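# Clip the netting's taped edge onto a hoop leg

## Task

Using either of the two pegs, clip the taped edge of the netting onto the nearer leg of the hoop at the middle-right position, as viewed from the robot. The peg must sit perpendicular to that leg, and the leg must sit deep in the peg's jaws. At the grip point, the tape must span the full jaw width on both sides of the leg.

## Robot and tools

Robot: two UR7e-style six-joint arms, each carrying a sixteen-motor four-digit hand. left_arm has a left hand and right_arm a right hand; the left hand mirrors the right. Base roots in the scene frame: left_arm at (+0.023, +0.361, 0) m and right_arm at (-0.002, -0.443, 0) m, both almost unrotated.

Scene frame: the origin is at table-top height, halfway between the nominal bases. +x points out over the table, +z points up, and +y points toward the left_arm side. Image left and right do not follow these names. Reported positions, velocities, quaternions (wxyz) and targets all use this frame, in metres and radians. Readings may be off by a few centimetres, more at long reach.

Hand point axes (right hand): +z runs along the straight fingers toward the tips. +y points out of the palm face, which lies at y = -0.062. +x runs across the palm, away from the thumb; on the left hand +x points toward the thumb. A rigid mast sits near the wrist on the palm side and can strike things.

execute_actions(actions, cameras): actions is a list of actions, and each action holds up to 15 rows at 1/30 s per step. If an action has fewer than 15 rows, its last row repeats. Every row has 48 numbers, all in [-1, 1], in this order:
- left arm dx, dy, dz, rx, ry, rz;
- left hand's 16 motor goals, then left current_limit and left speed;
- the same 24 numbers for the right arm and hand.
Both arms are always included. dx..rz are an offset along the scene axes from the arm's Hand target as it stood when the action began; they are not a pose. Every row counts from that same start point. 1.0 equals 0.6 m of travel or 180 degrees of turn. rx, ry, rz form one rotation vector about the Hand target position. Sending six zeros re-commands the current Hand target. Sending the same offset again moves the arm on by that amount again.

The 16 hand numbers are absolute goal angles, not offsets. Each is scaled between the hinge's two stops. The order is:
- index_mcp, index_abd, index_pip, index_dip;
- middle_mcp, middle_abd, middle_pip, middle_dip;
- ring_mcp, ring_abd, ring_pip, ring_dip;
- thumb_cmc, thumb_axl, thumb_mcp, thumb_ipl.
Values that make each hinge straight:
- finger _mcp +0.75, _abd 0, _pip +0.58, _dip +0.70;
- thumb_cmc +0.71, thumb_axl +0.68, thumb_mcp +0.23, thumb_ipl +0.17.
Moving toward -1 bends a finger toward the palm and swings the thumb in front of it.

current_limit maps -1..+1 to 0..550 mA, with 11 mA as the floor. speed sets goal motion at (speed+1)/2 of 8.5 rad/s. Both start at +0.4 and -0.6. A zero in a hand slot is a real goal. To leave a hand as it is, send back its hand_goal, hand_current_limit and hand_speed.

Left hand restriction: the thumb_mcp goal never goes past +87.5 degrees, and hand_goal reports the clipped value.

move(target, speed, blend, stop_force, zero, blocking, cameras): target is one 48-number row, or a list of up to 15 such rows. Each row uses the same offset convention, counted from the Hand targets at the start of the move, not from the previous row. Other arguments:
- speed: top path speed in m/s, 0.002 to 3.6, default 0.25; turning is limited to twice that in rad/s.
- blend: corner rounding in m; 0 means a stop at each target.
- stop_force: 3 to 120 N, one value for both arms. It ends an arm's path when the wrist sensor feels a push against its motion. It is unreliable while the hand rotates, and it will not notice light shifts of loose objects.
- zero: re-zeroes before the move.
- blocking=false: returns early; it cannot be used with stop_force.
All paths last at most 10 s. Paths do not avoid obstacles and do not avoid the other arm. Do not route a path close to an arm's own base. The result adds a "move:" line: done, off_target, moving, held, fault and so on, plus which limits acted (paced, held).

Other tools:
- wait(seconds 0-10): lets the scene run.
- stop(): brakes a running move.
- zoom_image(camera, region [x0,y0,x1,y1], at most 504x504 px): crops the newest image of cam_high, cam_low, cam_front, cam_level, cam_over, cam_left_wrist or cam_right_wrist. All images are 896x504.
- zero_wrist_force(arm): re-zeroes the wrist sensor.
- read_manual(): shows licences only.
- finished_scene(): ends the scene for good.

Result lines: end_effector_position and quat per hand point, Hand target, joint positions and torques, Wrist force and Wrist torque (in the flange's own axes, with a peak line), and per-motor hand_goal, hand_measured, hand_current_ma and hand_state. hand_state reads moving, goal, blocked or overload. A hand point often stops short of its Hand target; the next command asks for that target again. Each step, commanded orientation is clipped to within 32 degrees of the measured orientation.

Hazards:
- A net force near 150 N on an arm, or joint torque at its load limit (26.6 N m for each wrist joint), brakes that arm for 10 s.
- Arms are stiff, so aiming even slightly beyond a firm contact can trigger this.
- Slow approaches with stop_force are safer.
- A hand motor that draws 495 mA or more for 5 s shuts off for 10 s.
- Motors heating to 85 C lock the arm for 30-60 s.
- The clearance check blocks arm-to-arm closeness but not finger closing. Any press between the arms, including one hand gripping the other, can fail the scene.
- Never drop or fling the pegs or netting, let anything go while it moves, hit fixed or heavy things hard, or leave anything off the table.
- The result must still hold after the robot lets go.

Each tool is called after "Request:" by a JSON object that holds its "api" and its "payload".

## Session

Request:
{"api": "execute_actions", "payload": {"actions": []}}

Scene clock: 0.00 s.
left_arm: end_effector_position=(+0.2921, +0.1832, +0.1926) hand_goal=(+0.754, +0.000, +0.576, +0.696, +0.754, +0.000, +0.576, +0.696, +0.754, +0.000, +0.576, +0.696, +0.714, +0.678, +0.226, +0.168) hand_measured=(+0.754, +0.000, +0.576, +0.696, +0.754, +0.000, +0.576, +0.696, +0.754, +0.000, +0.576, +0.696, +0.714, +0.678, +0.226, +0.168) hand_current_ma=(+0, +0, +0, +0, +0, +0, +0, +0, +0, +0, +0, +0, +0, +0, +0, +0) hand_state=(goal, goal, goal, goal, goal, goal, goal, goal, goal, goal, goal, goal, goal, goal, goal, goal) hand_current_limit=0.40 hand_speed=-0.60 end_effector_quat_wxyz=(+0.119, +0.936, -0.330, +0.015) | right_arm: end_effector_position=(+0.4427, -0.5295, +0.1895) hand_goal=(+0.754, +0.000, +0.576, +0.696, +0.754, +0.000, +0.576, +0.696, +0.754, +0.000, +0.576, +0.696, +0.714, +0.678, +0.226, +0.168) hand_measured=(+0.754, +0.000, +0.576, +0.696, +0.754, +0.000, +0.576, +0.696, +0.754, +0.000, +0.576, +0.696, +0.714, +0.678, +0.226, +0.168) hand_current_ma=(+0, +0, +0, +0, +0, +0, +0, +0, +0, +0, +0, +0, +0, +0, +0, +0) hand_state=(goal, goal, goal, goal, goal, goal, goal, goal, goal, goal, goal, goal, goal, goal, goal, goal) hand_current_limit=0.40 hand_speed=-0.60 end_effector_quat_wxyz=(-0.493, +0.674, +0.521, -0.177)
Joint positions: left_arm=[3.422 -1.149 -2.367 -1.312 1.36 -3.739] | right_arm=[-0.533 -1.165 1.404 -0.707 -1.528 -0.293]
Joint velocities: within noise
Joint torques (N m): no reading
Motor temperatures (°C): left_arm=[26 29 46 50 41 46] | right_arm=[45 37 30 43 43 43]
Wrist force (N): no reading
Wrist torque (N m): no reading
Wrist force, peak (N): no reading
Hand target: left_arm +0.2921, +0.1832, +0.1926; +0.119, +0.936, -0.330, +0.015 | right_arm +0.4427, -0.5295, +0.1895; -0.493, +0.674, +0.521, -0.177

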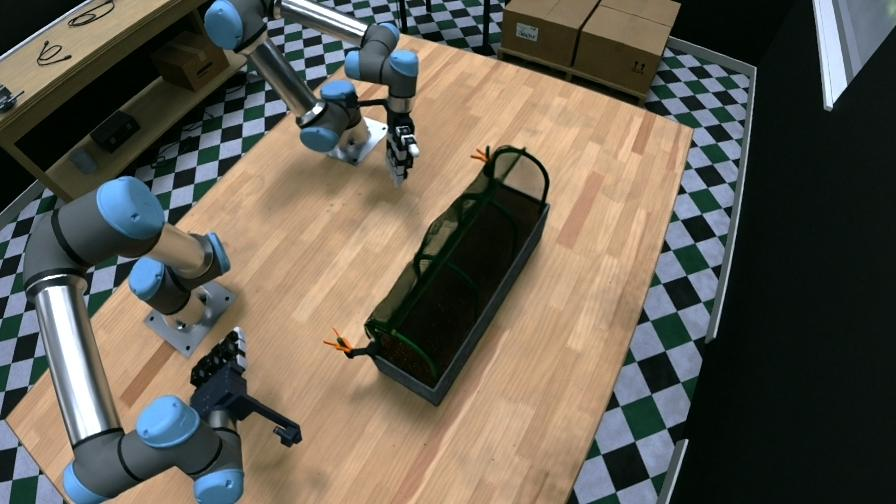

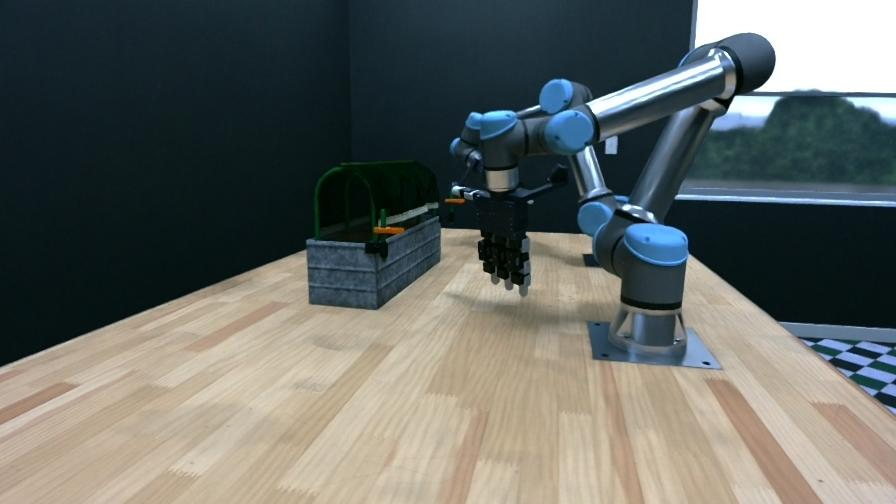

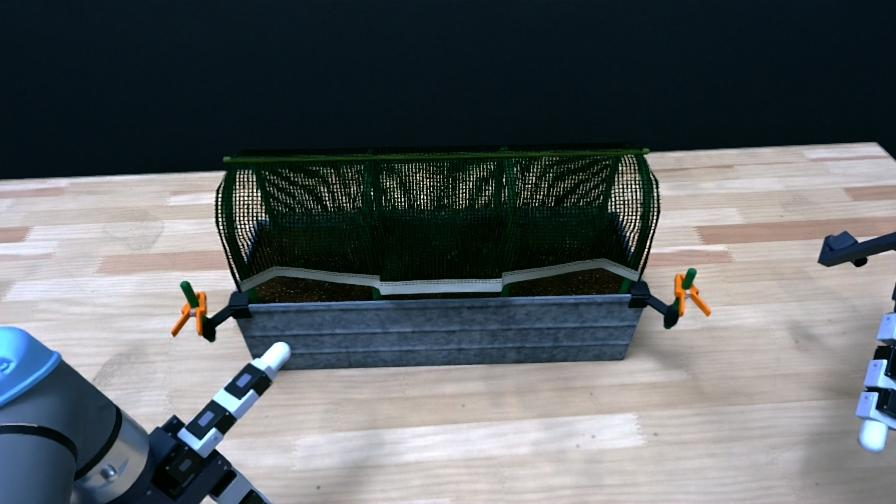

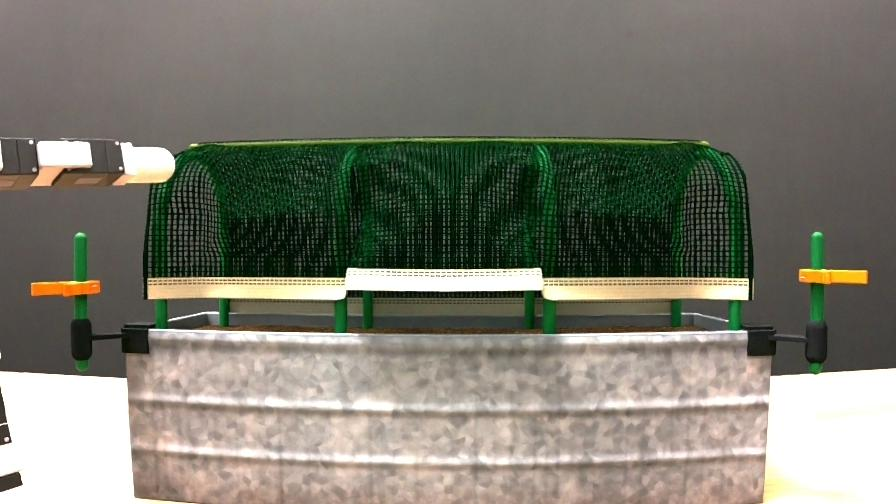

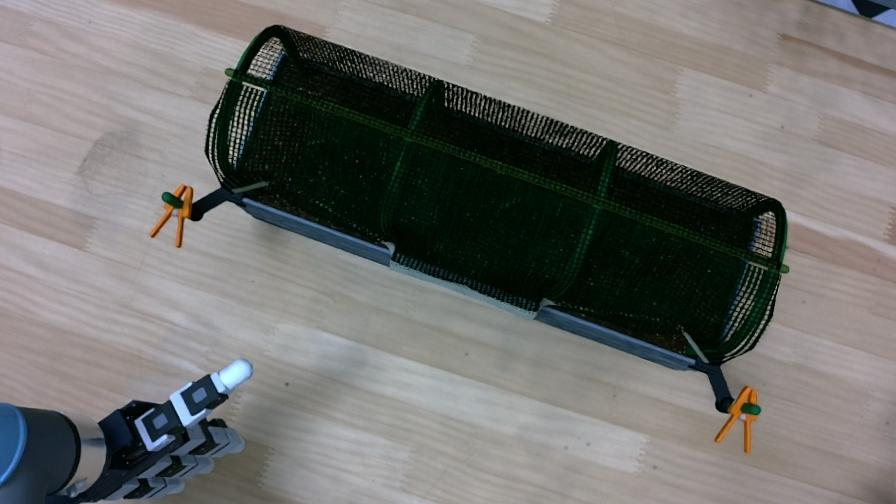

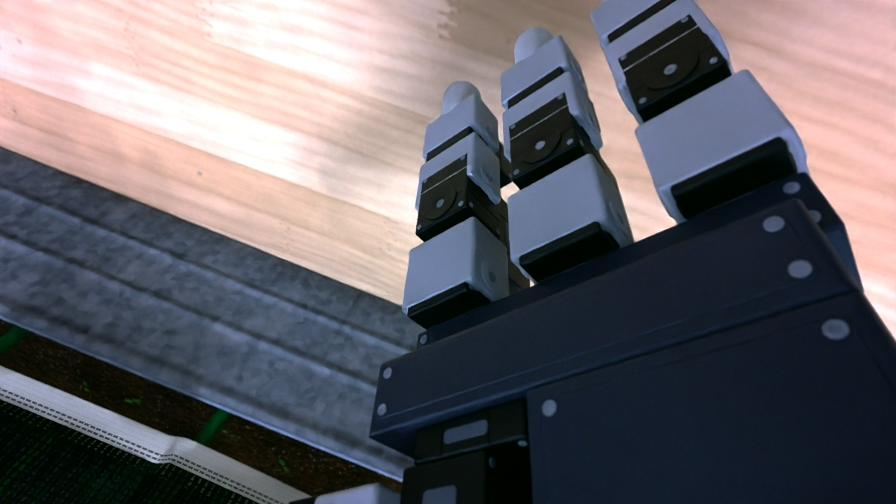

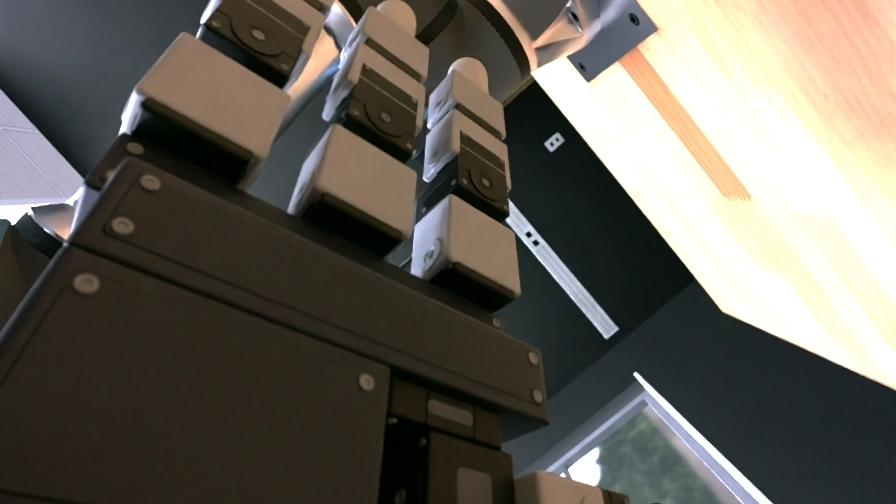

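Request:
{"api": "zoom_image", "payload": {"camera": "cam_level", "region": [700, 200, 896, 400]}}

Request:
{"api": "zoom_image", "payload": {"camera": "cam_level", "region": [420, 220, 700, 380]}}

Request:
{"api": "zoom_image", "payload": {"camera": "cam_front", "region": [600, 220, 760, 360]}}

Request:
{"api": "zoom_image", "payload": {"camera": "cam_over", "region": [640, 300, 800, 460]}}

Request:
{"api": "zoom_image", "payload": {"camera": "cam_low", "region": [290, 140, 490, 320]}}

Request:
{"api": "zoom_image", "payload": {"camera": "cam_over", "region": [360, 200, 640, 360]}}

Scaled by 2.520.

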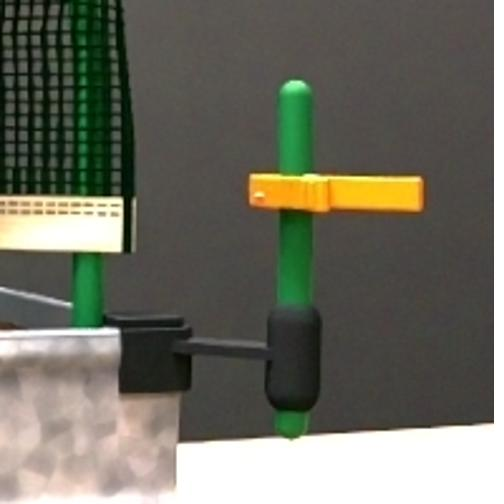

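Scaled by 1.800.

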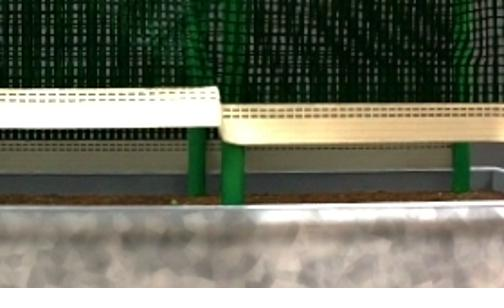

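Scaled by 3.150.

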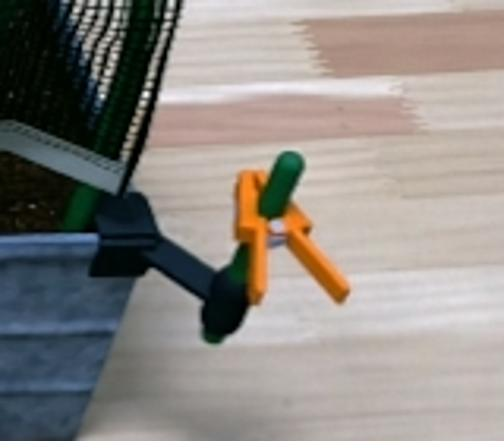

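Scaled by 3.150.

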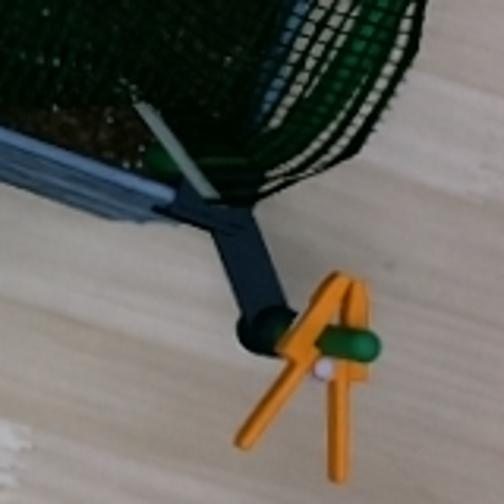

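Scaled by 2.520.

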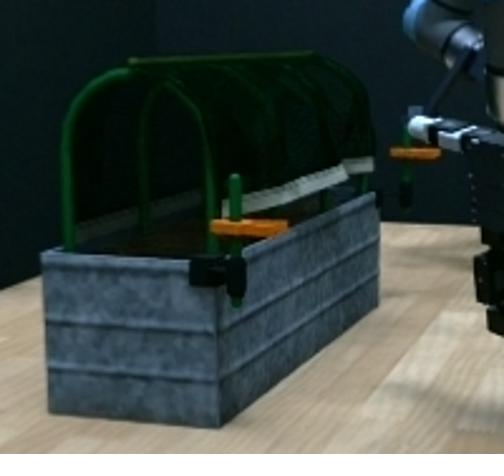

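Scaled by 1.800.

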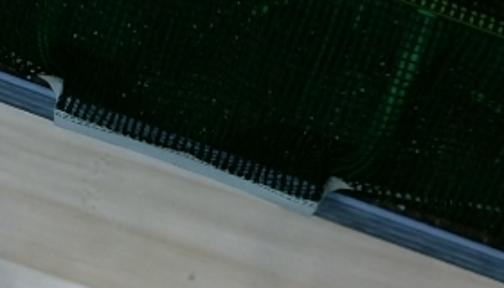

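Request:
{"api": "zoom_image", "payload": {"camera": "cam_level", "region": [500, 250, 600, 350]}}

Request:
{"api": "zoom_image", "payload": {"camera": "cam_front", "region": [450, 230, 570, 320]}}

Request:
{"api": "zoom_image", "payload": {"camera": "cam_over", "region": [490, 260, 590, 340]}}

Request:
{"api": "zoom_image", "payload": {"camera": "cam_low", "region": [380, 180, 450, 260]}}

Request:
{"api": "zoom_image", "payload": {"camera": "cam_high", "region": [310, 140, 560, 420]}}

Request:
{"api": "zoom_image", "payload": {"camera": "cam_left_wrist", "region": [0, 300, 340, 504]}}

Scaled by 5.040.

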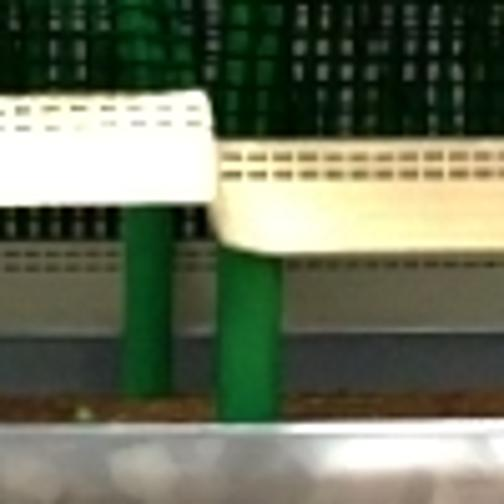

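Scaled by 4.200.

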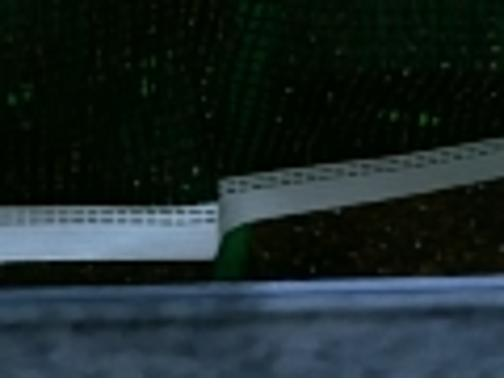

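Scaled by 5.040.

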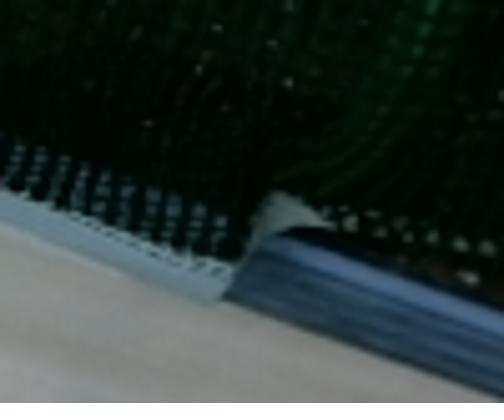

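Scaled by 6.300.

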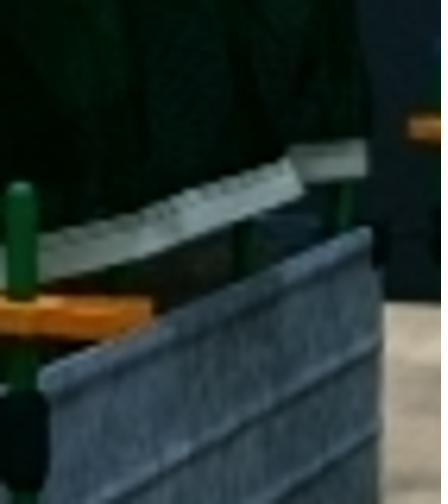

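Scaled by 1.800.

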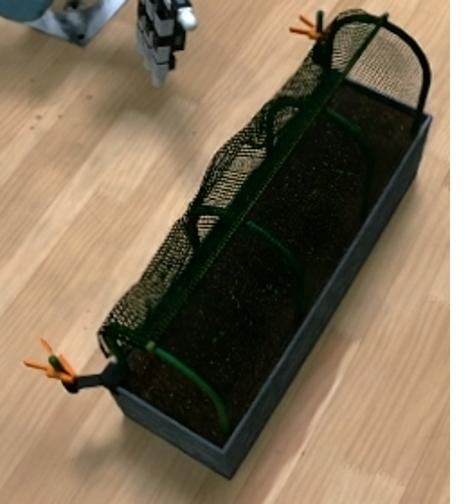

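Scaled by 1.482.

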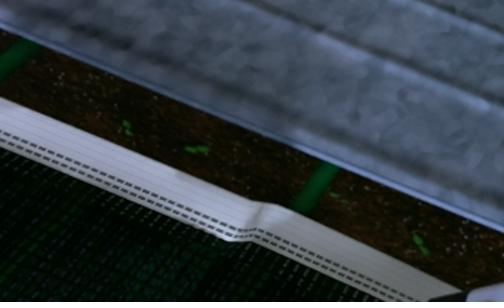

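Request:
{"api": "move", "payload": {"target": [0,0,0,0,0,0,0.754,0,0.576,0.696,0.754,0,0.576,0.696,0.754,0,0.576,0.696,0.714,0.678,0.226,0.168,0.4,-0.6,-0.0878,0.5492,0.0,0.3051,-0.2857,-0.1795,-0.274,0,0.576,0.696,0.754,0,0.576,0.696,0.754,0,0.576,0.696,-0.514,0.678,0.226,0.168,0.4,-0.6], "speed": 0.25, "cameras": ["all"]}}

Scene clock: 587.63 s.
left_arm: end_effector_position=(+0.2921, +0.1832, +0.1926) hand_goal=(+0.754, +0.000, +0.576, +0.696, +0.754, +0.000, +0.576, +0.696, +0.754, +0.000, +0.576, +0.696, +0.714, +0.678, +0.226, +0.168) hand_measured=(+0.754, +0.000, +0.576, +0.696, +0.754, +0.000, +0.576, +0.696, +0.754, +0.000, +0.576, +0.696, +0.714, +0.678, +0.224, +0.168) hand_current_ma=(-1, +0, +1, +0, -1, +0, +1, +0, -1, +0, +1, +0, +0, -1, -3, +0) hand_state=(goal, goal, goal, goal, goal, goal, goal, goal, goal, goal, goal, goal, goal, goal, goal, goal) hand_current_limit=0.40 hand_speed=-0.60 end_effector_quat_wxyz=(+0.119, +0.936, -0.330, +0.015) | right_arm: end_effector_position=(+0.3901, -0.2000, +0.1895) hand_goal=(-0.274, +0.000, +0.576, +0.696, +0.754, +0.000, +0.576, +0.696, +0.754, +0.000, +0.576, +0.696, -0.514, +0.678, +0.226, +0.168) hand_measured=(-0.272, +0.002, +0.576, +0.696, +0.752, +0.002, +0.576, +0.696, +0.752, +0.002, +0.576, +0.696, -0.504, +0.678, +0.226, +0.168) hand_current_ma=(+1, +0, +0, +0, -2, +0, +0, +0, -1, +1, +0, +0, +11, +0, +0, +0) hand_state=(goal, goal, goal, goal, goal, goal, goal, goal, goal, goal, goal, goal, goal, goal, goal, goal) hand_current_limit=0.40 hand_speed=-0.60 end_effector_quat_wxyz=(+0.500, -0.499, -0.500, -0.500)
Joint positions: left_arm=[3.422 -1.149 -2.367 -1.312 1.36 -3.739] | right_arm=[-0.418 -1.575 2.355 -0.778 -0.406 -1.574]
Joint torques (N m): left_arm=[1.31 4.43 23.02 2.27 -0.61 -0.2] | right_arm=[-0.25 -21.26 -11.04 0.88 1.75 -1.43]
Motor temperatures (°C): left_arm=[26 28 43 45 40 43] | right_arm=[41 36 29 41 42 39]
Wrist force (N): left_arm=[0.0 0.1 0.2] | right_arm=[-1.6 -0.5 0.1]
Wrist torque (N m): left_arm=[0.00 0.01 0.00] | right_arm=[0.03 0.04 -0.23]
Wrist force, peak (N): left_arm=[-0.1 0.5 0.2] | right_arm=[-1.9 -1.1 1.0]
Hand target: left_arm +0.2921, +0.1832, +0.1926; +0.119, +0.936, -0.330, +0.015 | right_arm +0.3900, -0.2000, +0.1895; +0.500, -0.499, -0.500, -0.501
Off the commanded pose: left_arm 0.000 m, 0 deg | right_arm 0.000 m, 0 deg.
move: done

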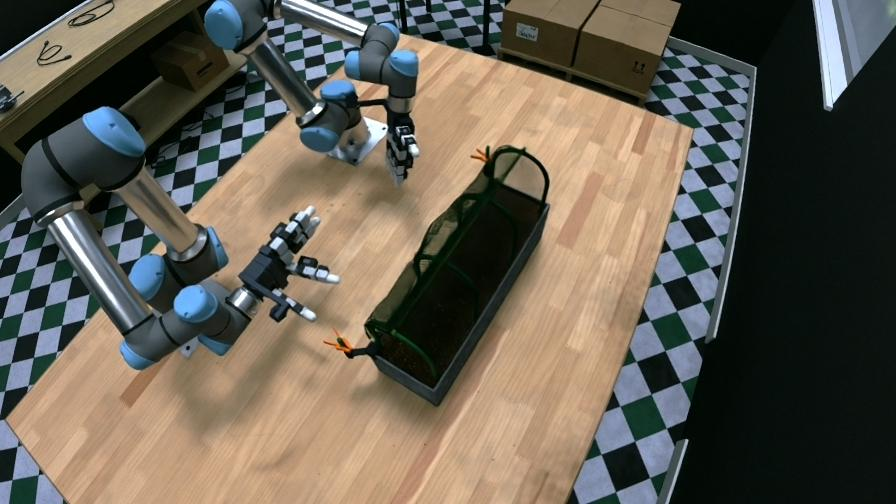

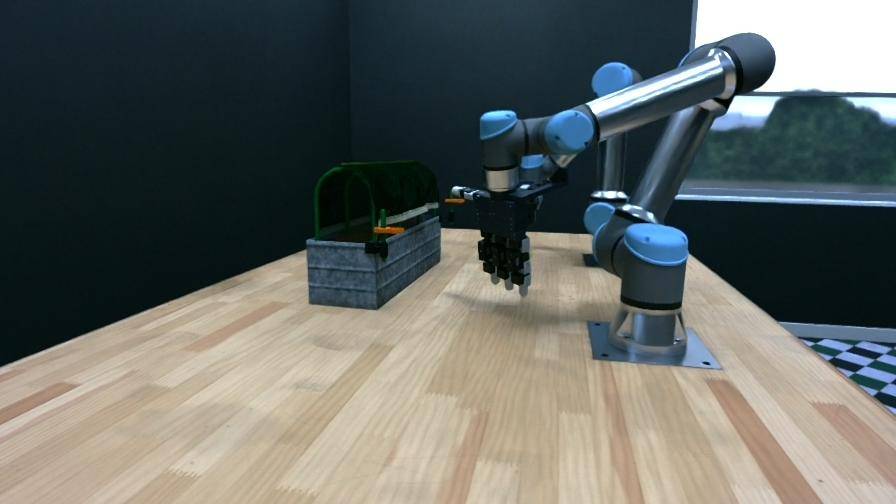

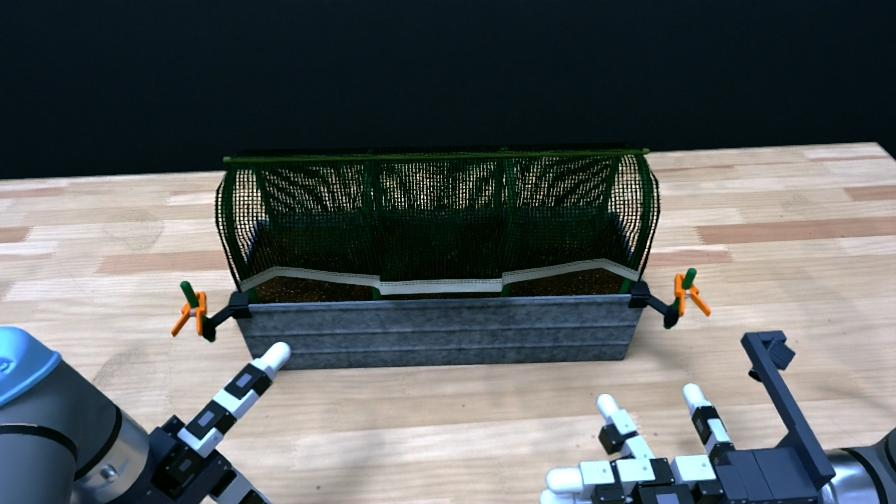

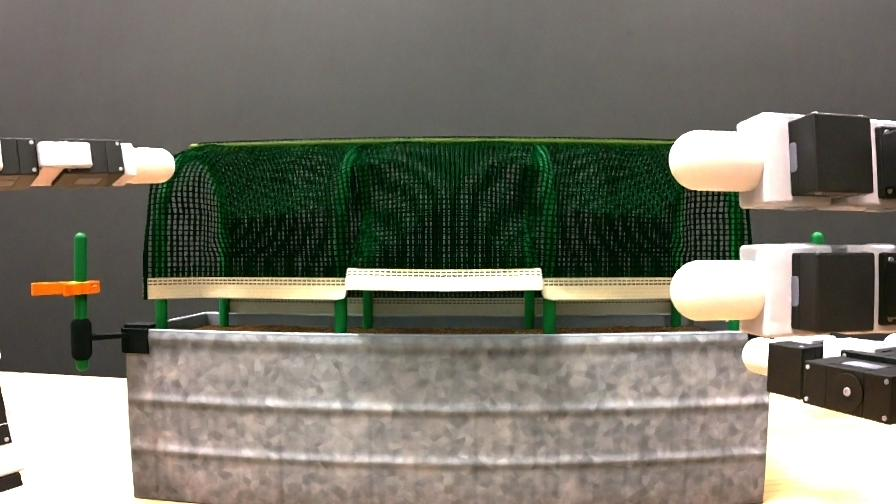

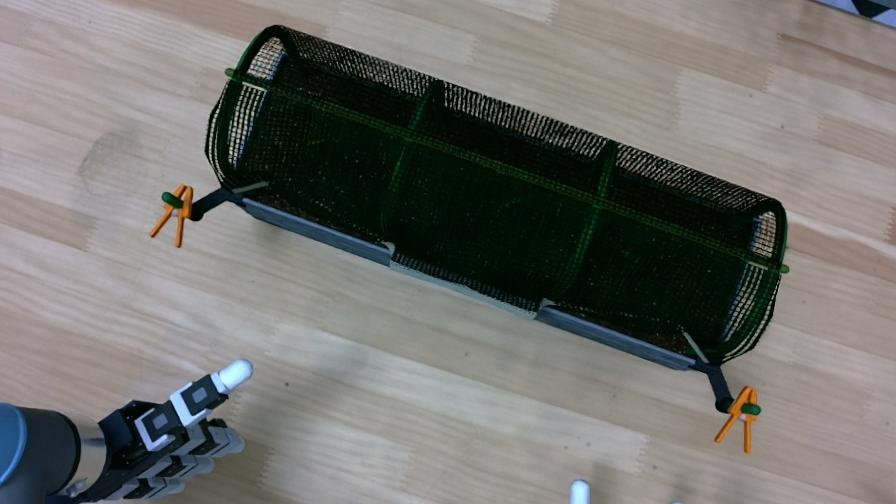

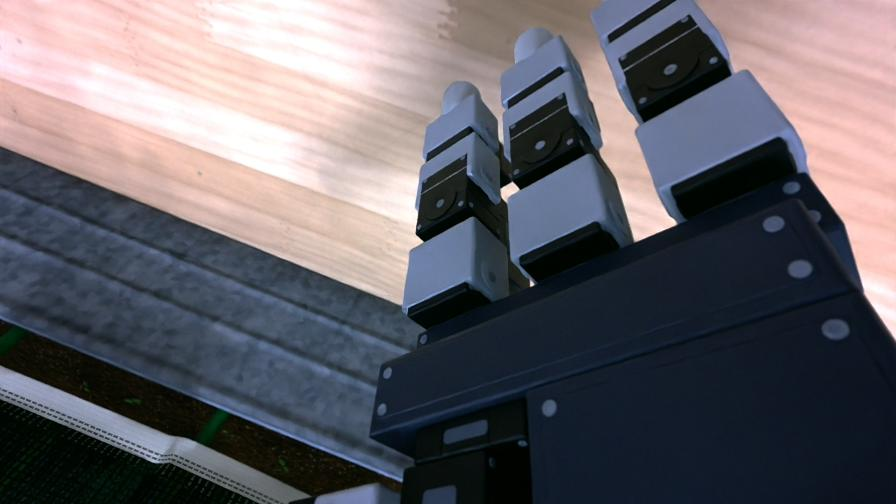

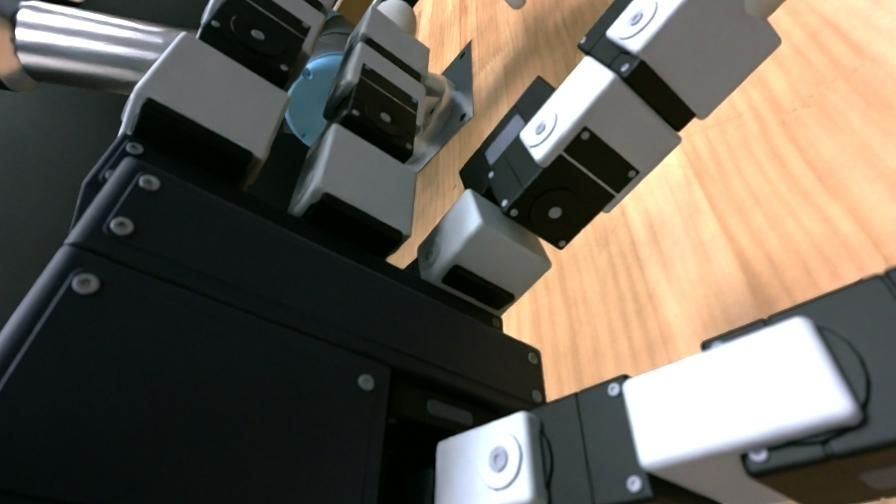

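Request:
{"api": "move", "payload": {"target": [0,0,0,0,0,0,0.754,0,0.576,0.696,0.754,0,0.576,0.696,0.754,0,0.576,0.696,0.714,0.678,0.226,0.168,0.4,-0.6,0,-0.1667,-0.0167,0,0,0,-0.274,0,0.576,0.696,0.754,0,0.576,0.696,0.754,0,0.576,0.696,-0.514,0.678,0.226,0.168,0.4,-0.6], "speed": 0.2, "cameras": ["cam_front","cam_level","cam_over","cam_low","cam_right_wrist"]}}

Request:
{"api": "zoom_image", "payload": {"camera": "cam_over", "region": [600, 340, 860, 504]}}

Request:
{"api": "zoom_image", "payload": {"camera": "cam_front", "region": [600, 240, 860, 504]}}

Scene clock: 657.17 s.
left_arm: end_effector_position=(+0.2921, +0.1832, +0.1926) hand_goal=(+0.754, +0.000, +0.576, +0.696, +0.754, +0.000, +0.576, +0.696, +0.754, +0.000, +0.576, +0.696, +0.714, +0.678, +0.226, +0.168) hand_measured=(+0.754, +0.000, +0.576, +0.696, +0.754, +0.000, +0.576, +0.696, +0.754, +0.000, +0.576, +0.696, +0.714, +0.678, +0.224, +0.168) hand_current_ma=(-1, +0, +1, +0, -1, +0, +1, +0, -1, +0, +1, +0, +0, -1, -3, +0) hand_state=(goal, goal, goal, goal, goal, goal, goal, goal, goal, goal, goal, goal, goal, goal, goal, goal) hand_current_limit=0.40 hand_speed=-0.60 end_effector_quat_wxyz=(+0.119, +0.936, -0.330, +0.015) | right_arm: end_effector_position=(+0.3901, -0.3000, +0.1795) hand_goal=(-0.274, +0.000, +0.576, +0.696, +0.754, +0.000, +0.576, +0.696, +0.754, +0.000, +0.576, +0.696, -0.514, +0.678, +0.226, +0.168) hand_measured=(-0.272, +0.002, +0.576, +0.696, +0.752, +0.002, +0.576, +0.696, +0.752, +0.002, +0.576, +0.696, -0.504, +0.678, +0.226, +0.168) hand_current_ma=(+0, +1, +0, +0, -2, +1, +0, +0, -1, +1, +0, +0, +11, +0, +0, +0) hand_state=(goal, goal, goal, goal, goal, goal, goal, goal, goal, goal, goal, goal, goal, goal, goal, goal) hand_current_limit=0.40 hand_speed=-0.60 end_effector_quat_wxyz=(+0.500, -0.499, -0.500, -0.501) end_effector_velocity=(-0.001, +0.000, +0.000) end_effector_angular_velocity=(+0.000, +0.000, +0.004)
Joint positions: left_arm=[3.422 -1.149 -2.367 -1.312 1.36 -3.739] | right_arm=[-0.719 -1.521 2.336 -0.814 -0.707 -1.573]
Joint velocities: left_arm=[within noise] | right_arm=[-0.001 0 0 0 -0.005 0]
Joint torques (N m): left_arm=[1.25 4.28 23.28 2.34 -0.55 -0.25] | right_arm=[-9.82 -21.1 -6.32 3.03 -0.92 -1.36]
Wrist force (N): left_arm=[-0.1 0.2 -0.1] | right_arm=[-1.7 -0.6 0.4]
Wrist torque (N m): left_arm=[0.02 0.01 -0.01] | right_arm=[-0.02 0.07 -0.22]
Wrist force, peak (N): left_arm=[-0.2 0.5 0.1] | right_arm=[-1.6 -1.1 -1.6]
Hand target: left_arm +0.2921, +0.1832, +0.1926; +0.119, +0.936, -0.330, +0.015 | right_arm +0.3900, -0.3000, +0.1795; +0.500, -0.499, -0.500, -0.501
Off the commanded pose: left_arm 0.000 m, 0 deg | right_arm 0.000 m, 0 deg.
move: done
Images, in order (width x height): cam_low 896x504, cam_front 896x504, cam_level 896x504, cam_over 896x504, cam_right_wrist 896x504.

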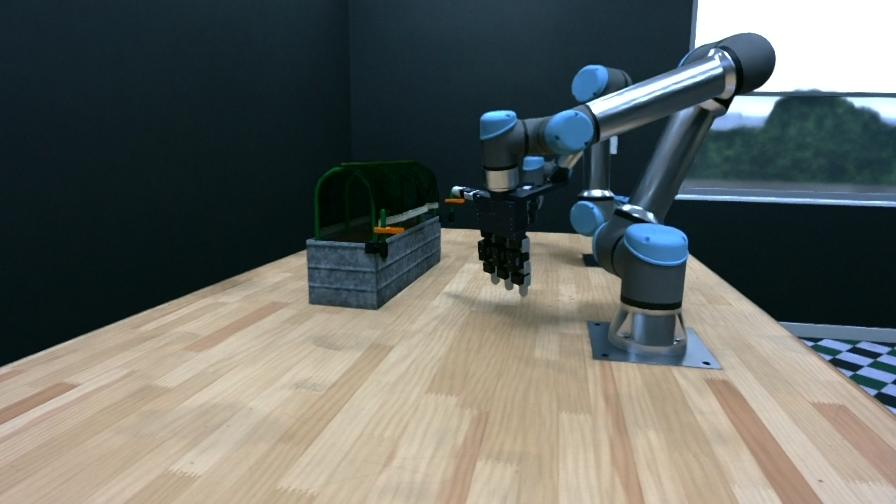

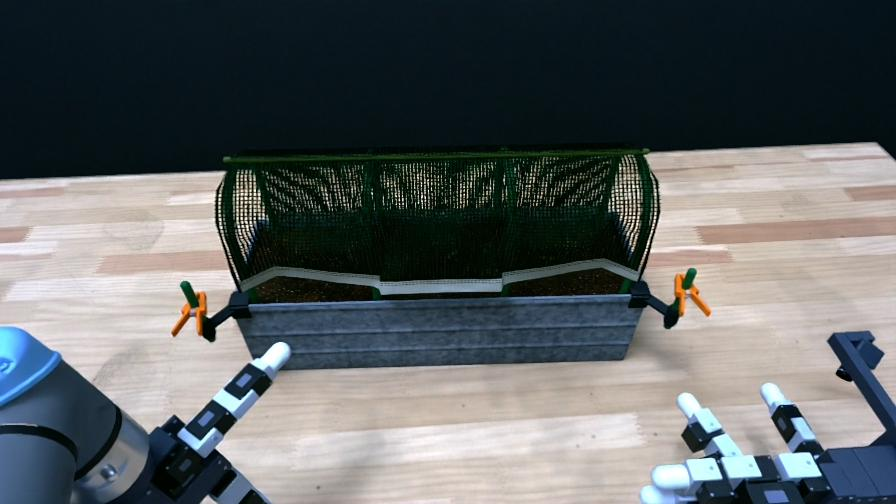

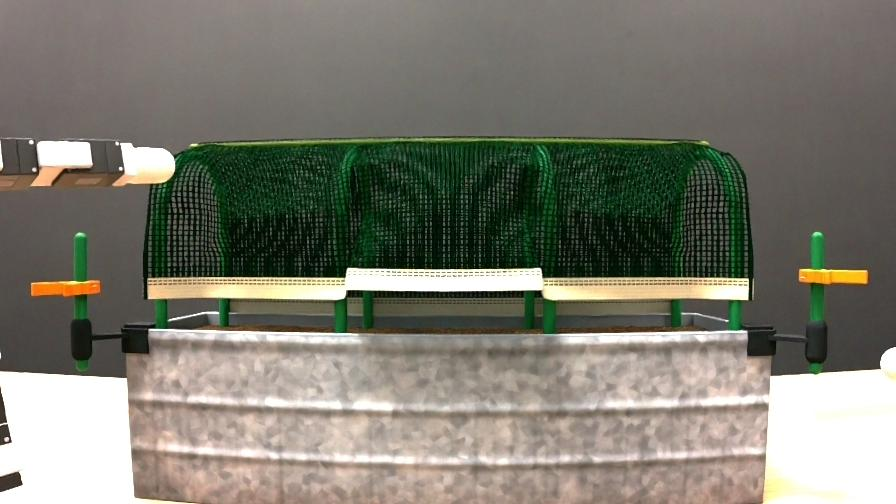

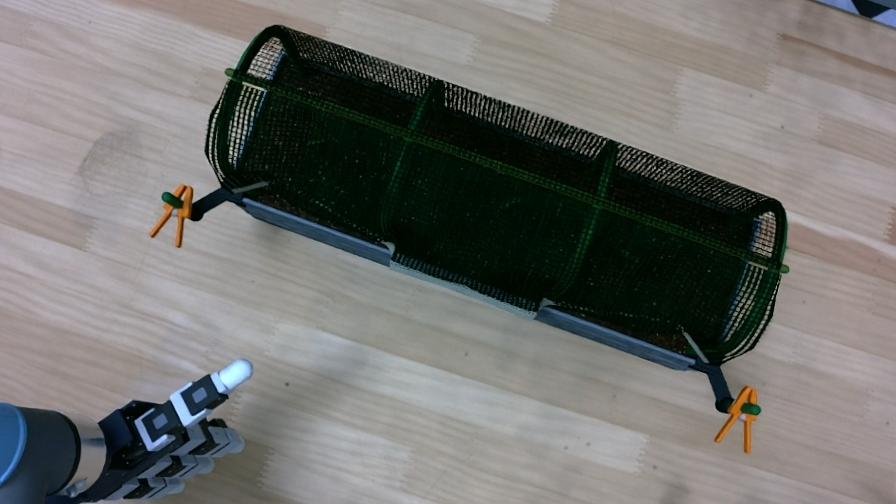

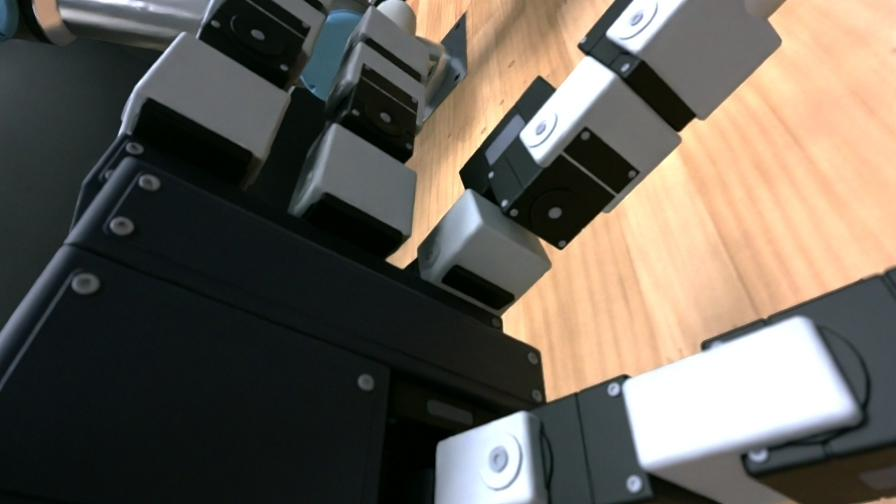

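Scaled by 1.938.

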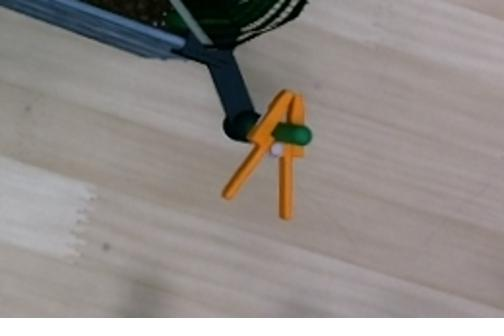

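Scaled by 1.909.

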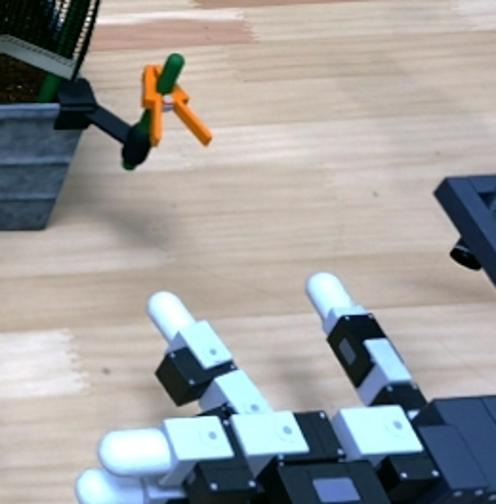

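Request:
{"api": "move", "payload": {"target": [0,0,0,0,0,0,0.754,0,0.576,0.696,0.754,0,0.576,0.696,0.754,0,0.576,0.696,0.714,0.678,0.226,0.168,0.4,-0.6,0.0667,0.0833,0.0875,0,0,0,-0.274,0,0.576,0.696,0.754,0,0.576,0.696,0.754,0,0.576,0.696,-0.514,0.678,0.226,0.168,0.4,-0.6], "speed": 0.15, "cameras": ["cam_front","cam_level","cam_over","cam_low"]}}

Request:
{"api": "zoom_image", "payload": {"camera": "cam_over", "region": [600, 340, 860, 504]}}

Request:
{"api": "zoom_image", "payload": {"camera": "cam_front", "region": [600, 240, 860, 504]}}

Request:
{"api": "zoom_image", "payload": {"camera": "cam_low", "region": [340, 150, 600, 300]}}

Scene clock: 738.37 s.
left_arm: end_effector_position=(+0.2921, +0.1832, +0.1926) hand_goal=(+0.754, +0.000, +0.576, +0.696, +0.754, +0.000, +0.576, +0.696, +0.754, +0.000, +0.576, +0.696, +0.714, +0.678, +0.226, +0.168) hand_measured=(+0.754, +0.000, +0.576, +0.696, +0.754, +0.000, +0.576, +0.696, +0.754, +0.000, +0.576, +0.696, +0.714, +0.678, +0.224, +0.168) hand_current_ma=(-1, +0, +1, +0, -1, +0, +1, +0, -1, +0, +1, +0, +0, -1, -3, +0) hand_state=(goal, goal, goal, goal, goal, goal, goal, goal, goal, goal, goal, goal, goal, goal, goal, goal) hand_current_limit=0.40 hand_speed=-0.60 end_effector_quat_wxyz=(+0.119, +0.936, -0.330, +0.015) | right_arm: end_effector_position=(+0.4300, -0.2501, +0.2319) hand_goal=(-0.274, +0.000, +0.576, +0.696, +0.754, +0.000, +0.576, +0.696, +0.754, +0.000, +0.576, +0.696, -0.514, +0.678, +0.226, +0.168) hand_measured=(-0.272, +0.002, +0.576, +0.696, +0.752, +0.002, +0.576, +0.696, +0.752, +0.002, +0.576, +0.696, -0.504, +0.678, +0.226, +0.168) hand_current_ma=(+0, +1, +0, +0, -1, +1, +0, +0, -1, +1, +0, +0, +11, +0, +0, +0) hand_state=(goal, goal, goal, goal, goal, goal, goal, goal, goal, goal, goal, goal, goal, goal, goal, goal) hand_current_limit=0.40 hand_speed=-0.60 end_effector_quat_wxyz=(+0.500, -0.499, -0.500, -0.501)
Joint positions: left_arm=[3.422 -1.149 -2.367 -1.312 1.36 -3.739] | right_arm=[-0.51 -1.553 2.191 -0.635 -0.498 -1.574]
Joint torques (N m): left_arm=[1.33 4.93 22.97 2.29 -0.57 -0.2] | right_arm=[7.7 -14.28 -18.66 1.62 1.79 -1.67]
Wrist force (N): left_arm=[0.0 0.2 0.1] | right_arm=[-1.3 -0.8 0.3]
Wrist torque (N m): left_arm=[0.02 0.00 0.00] | right_arm=[-0.02 0.02 -0.11]
Wrist force, peak (N): left_arm=[-0.1 0.5 0.2] | right_arm=[-2.7 -1.7 -0.7]
Hand target: left_arm +0.2921, +0.1832, +0.1926; +0.119, +0.936, -0.330, +0.015 | right_arm +0.4300, -0.2500, +0.2320; +0.500, -0.499, -0.500, -0.501
Off the commanded pose: left_arm 0.000 m, 0 deg | right_arm 0.000 m, 0 deg.
move: done
Images, in order (width x height): cam_low 896x504, cam_front 896x504, cam_level 896x504, cam_over 896x504.

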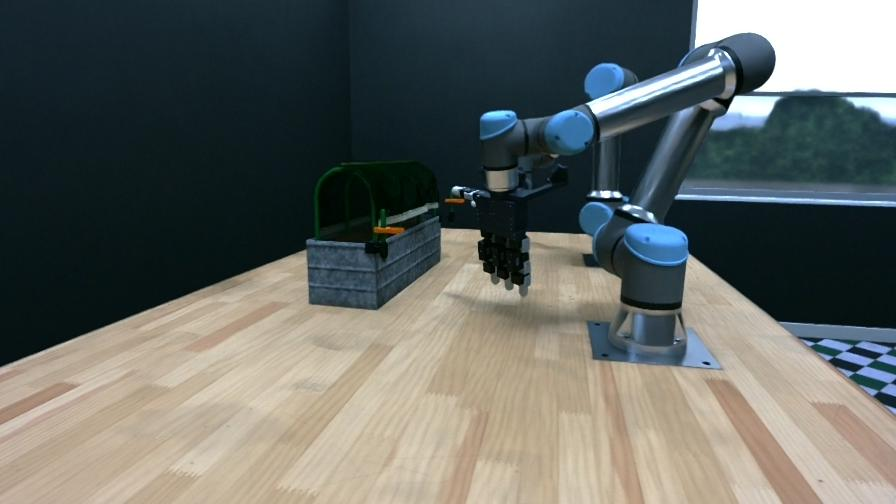

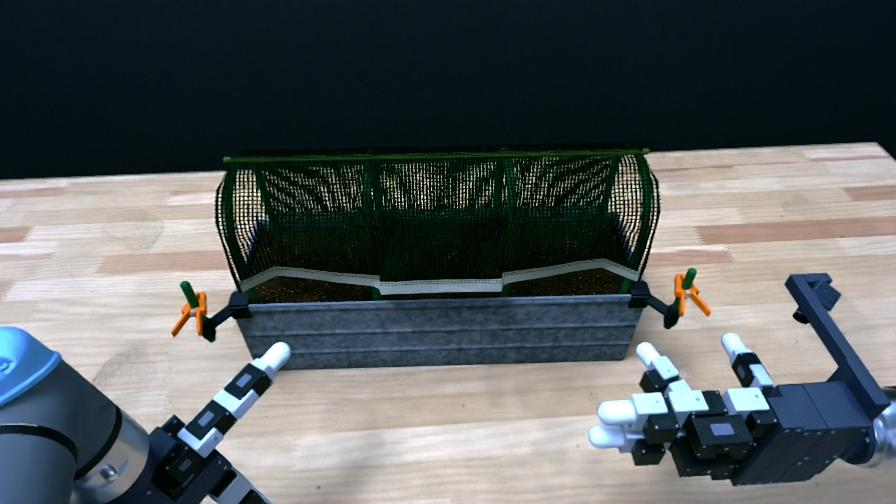

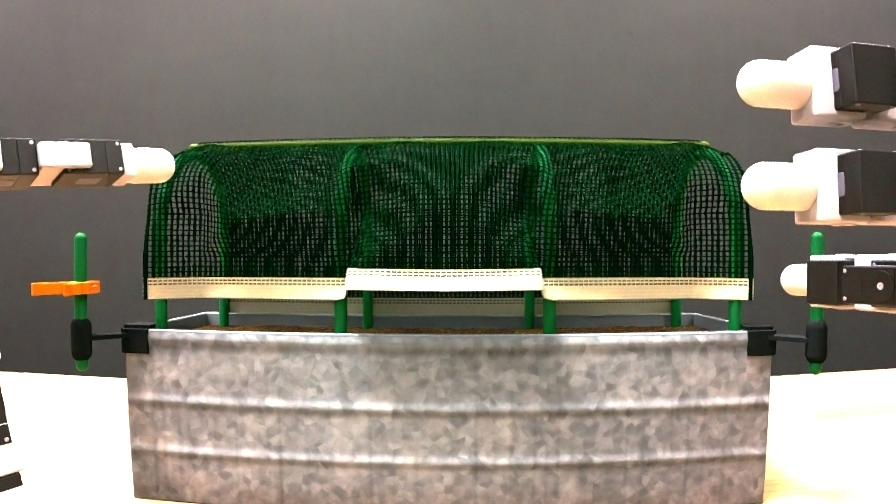

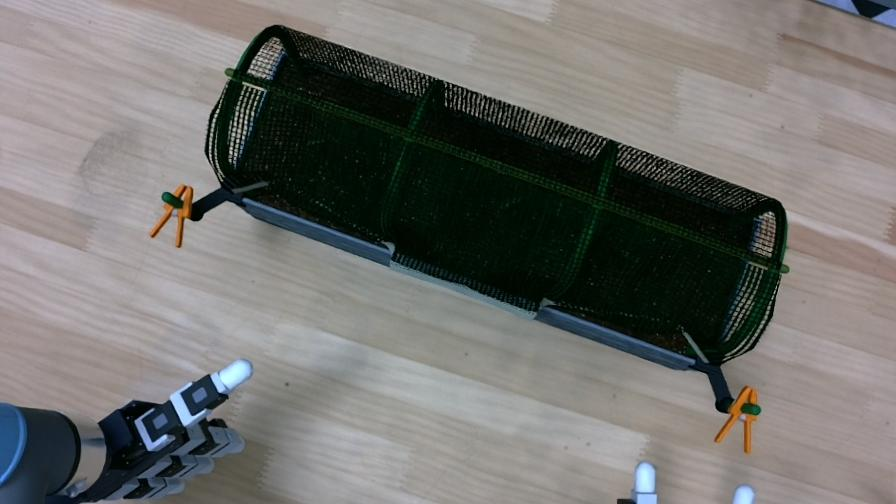

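Scaled by 1.938.

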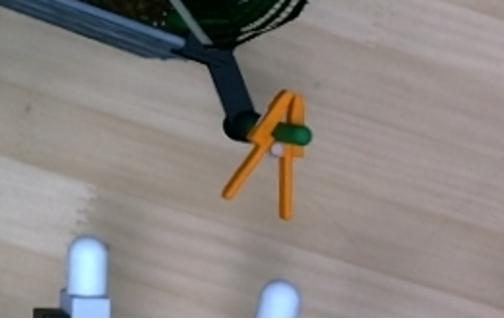

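Scaled by 1.909.

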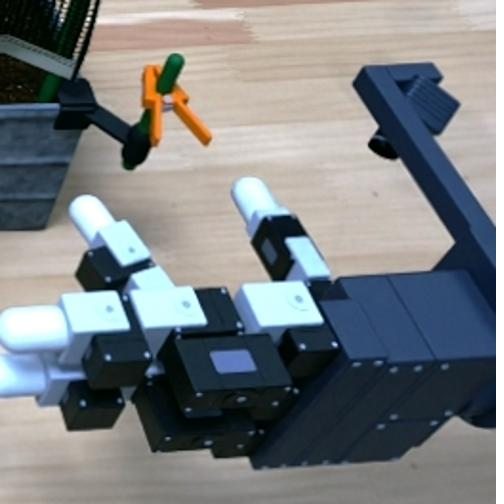

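Scaled by 1.938.

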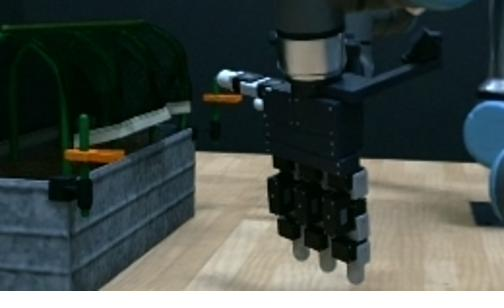

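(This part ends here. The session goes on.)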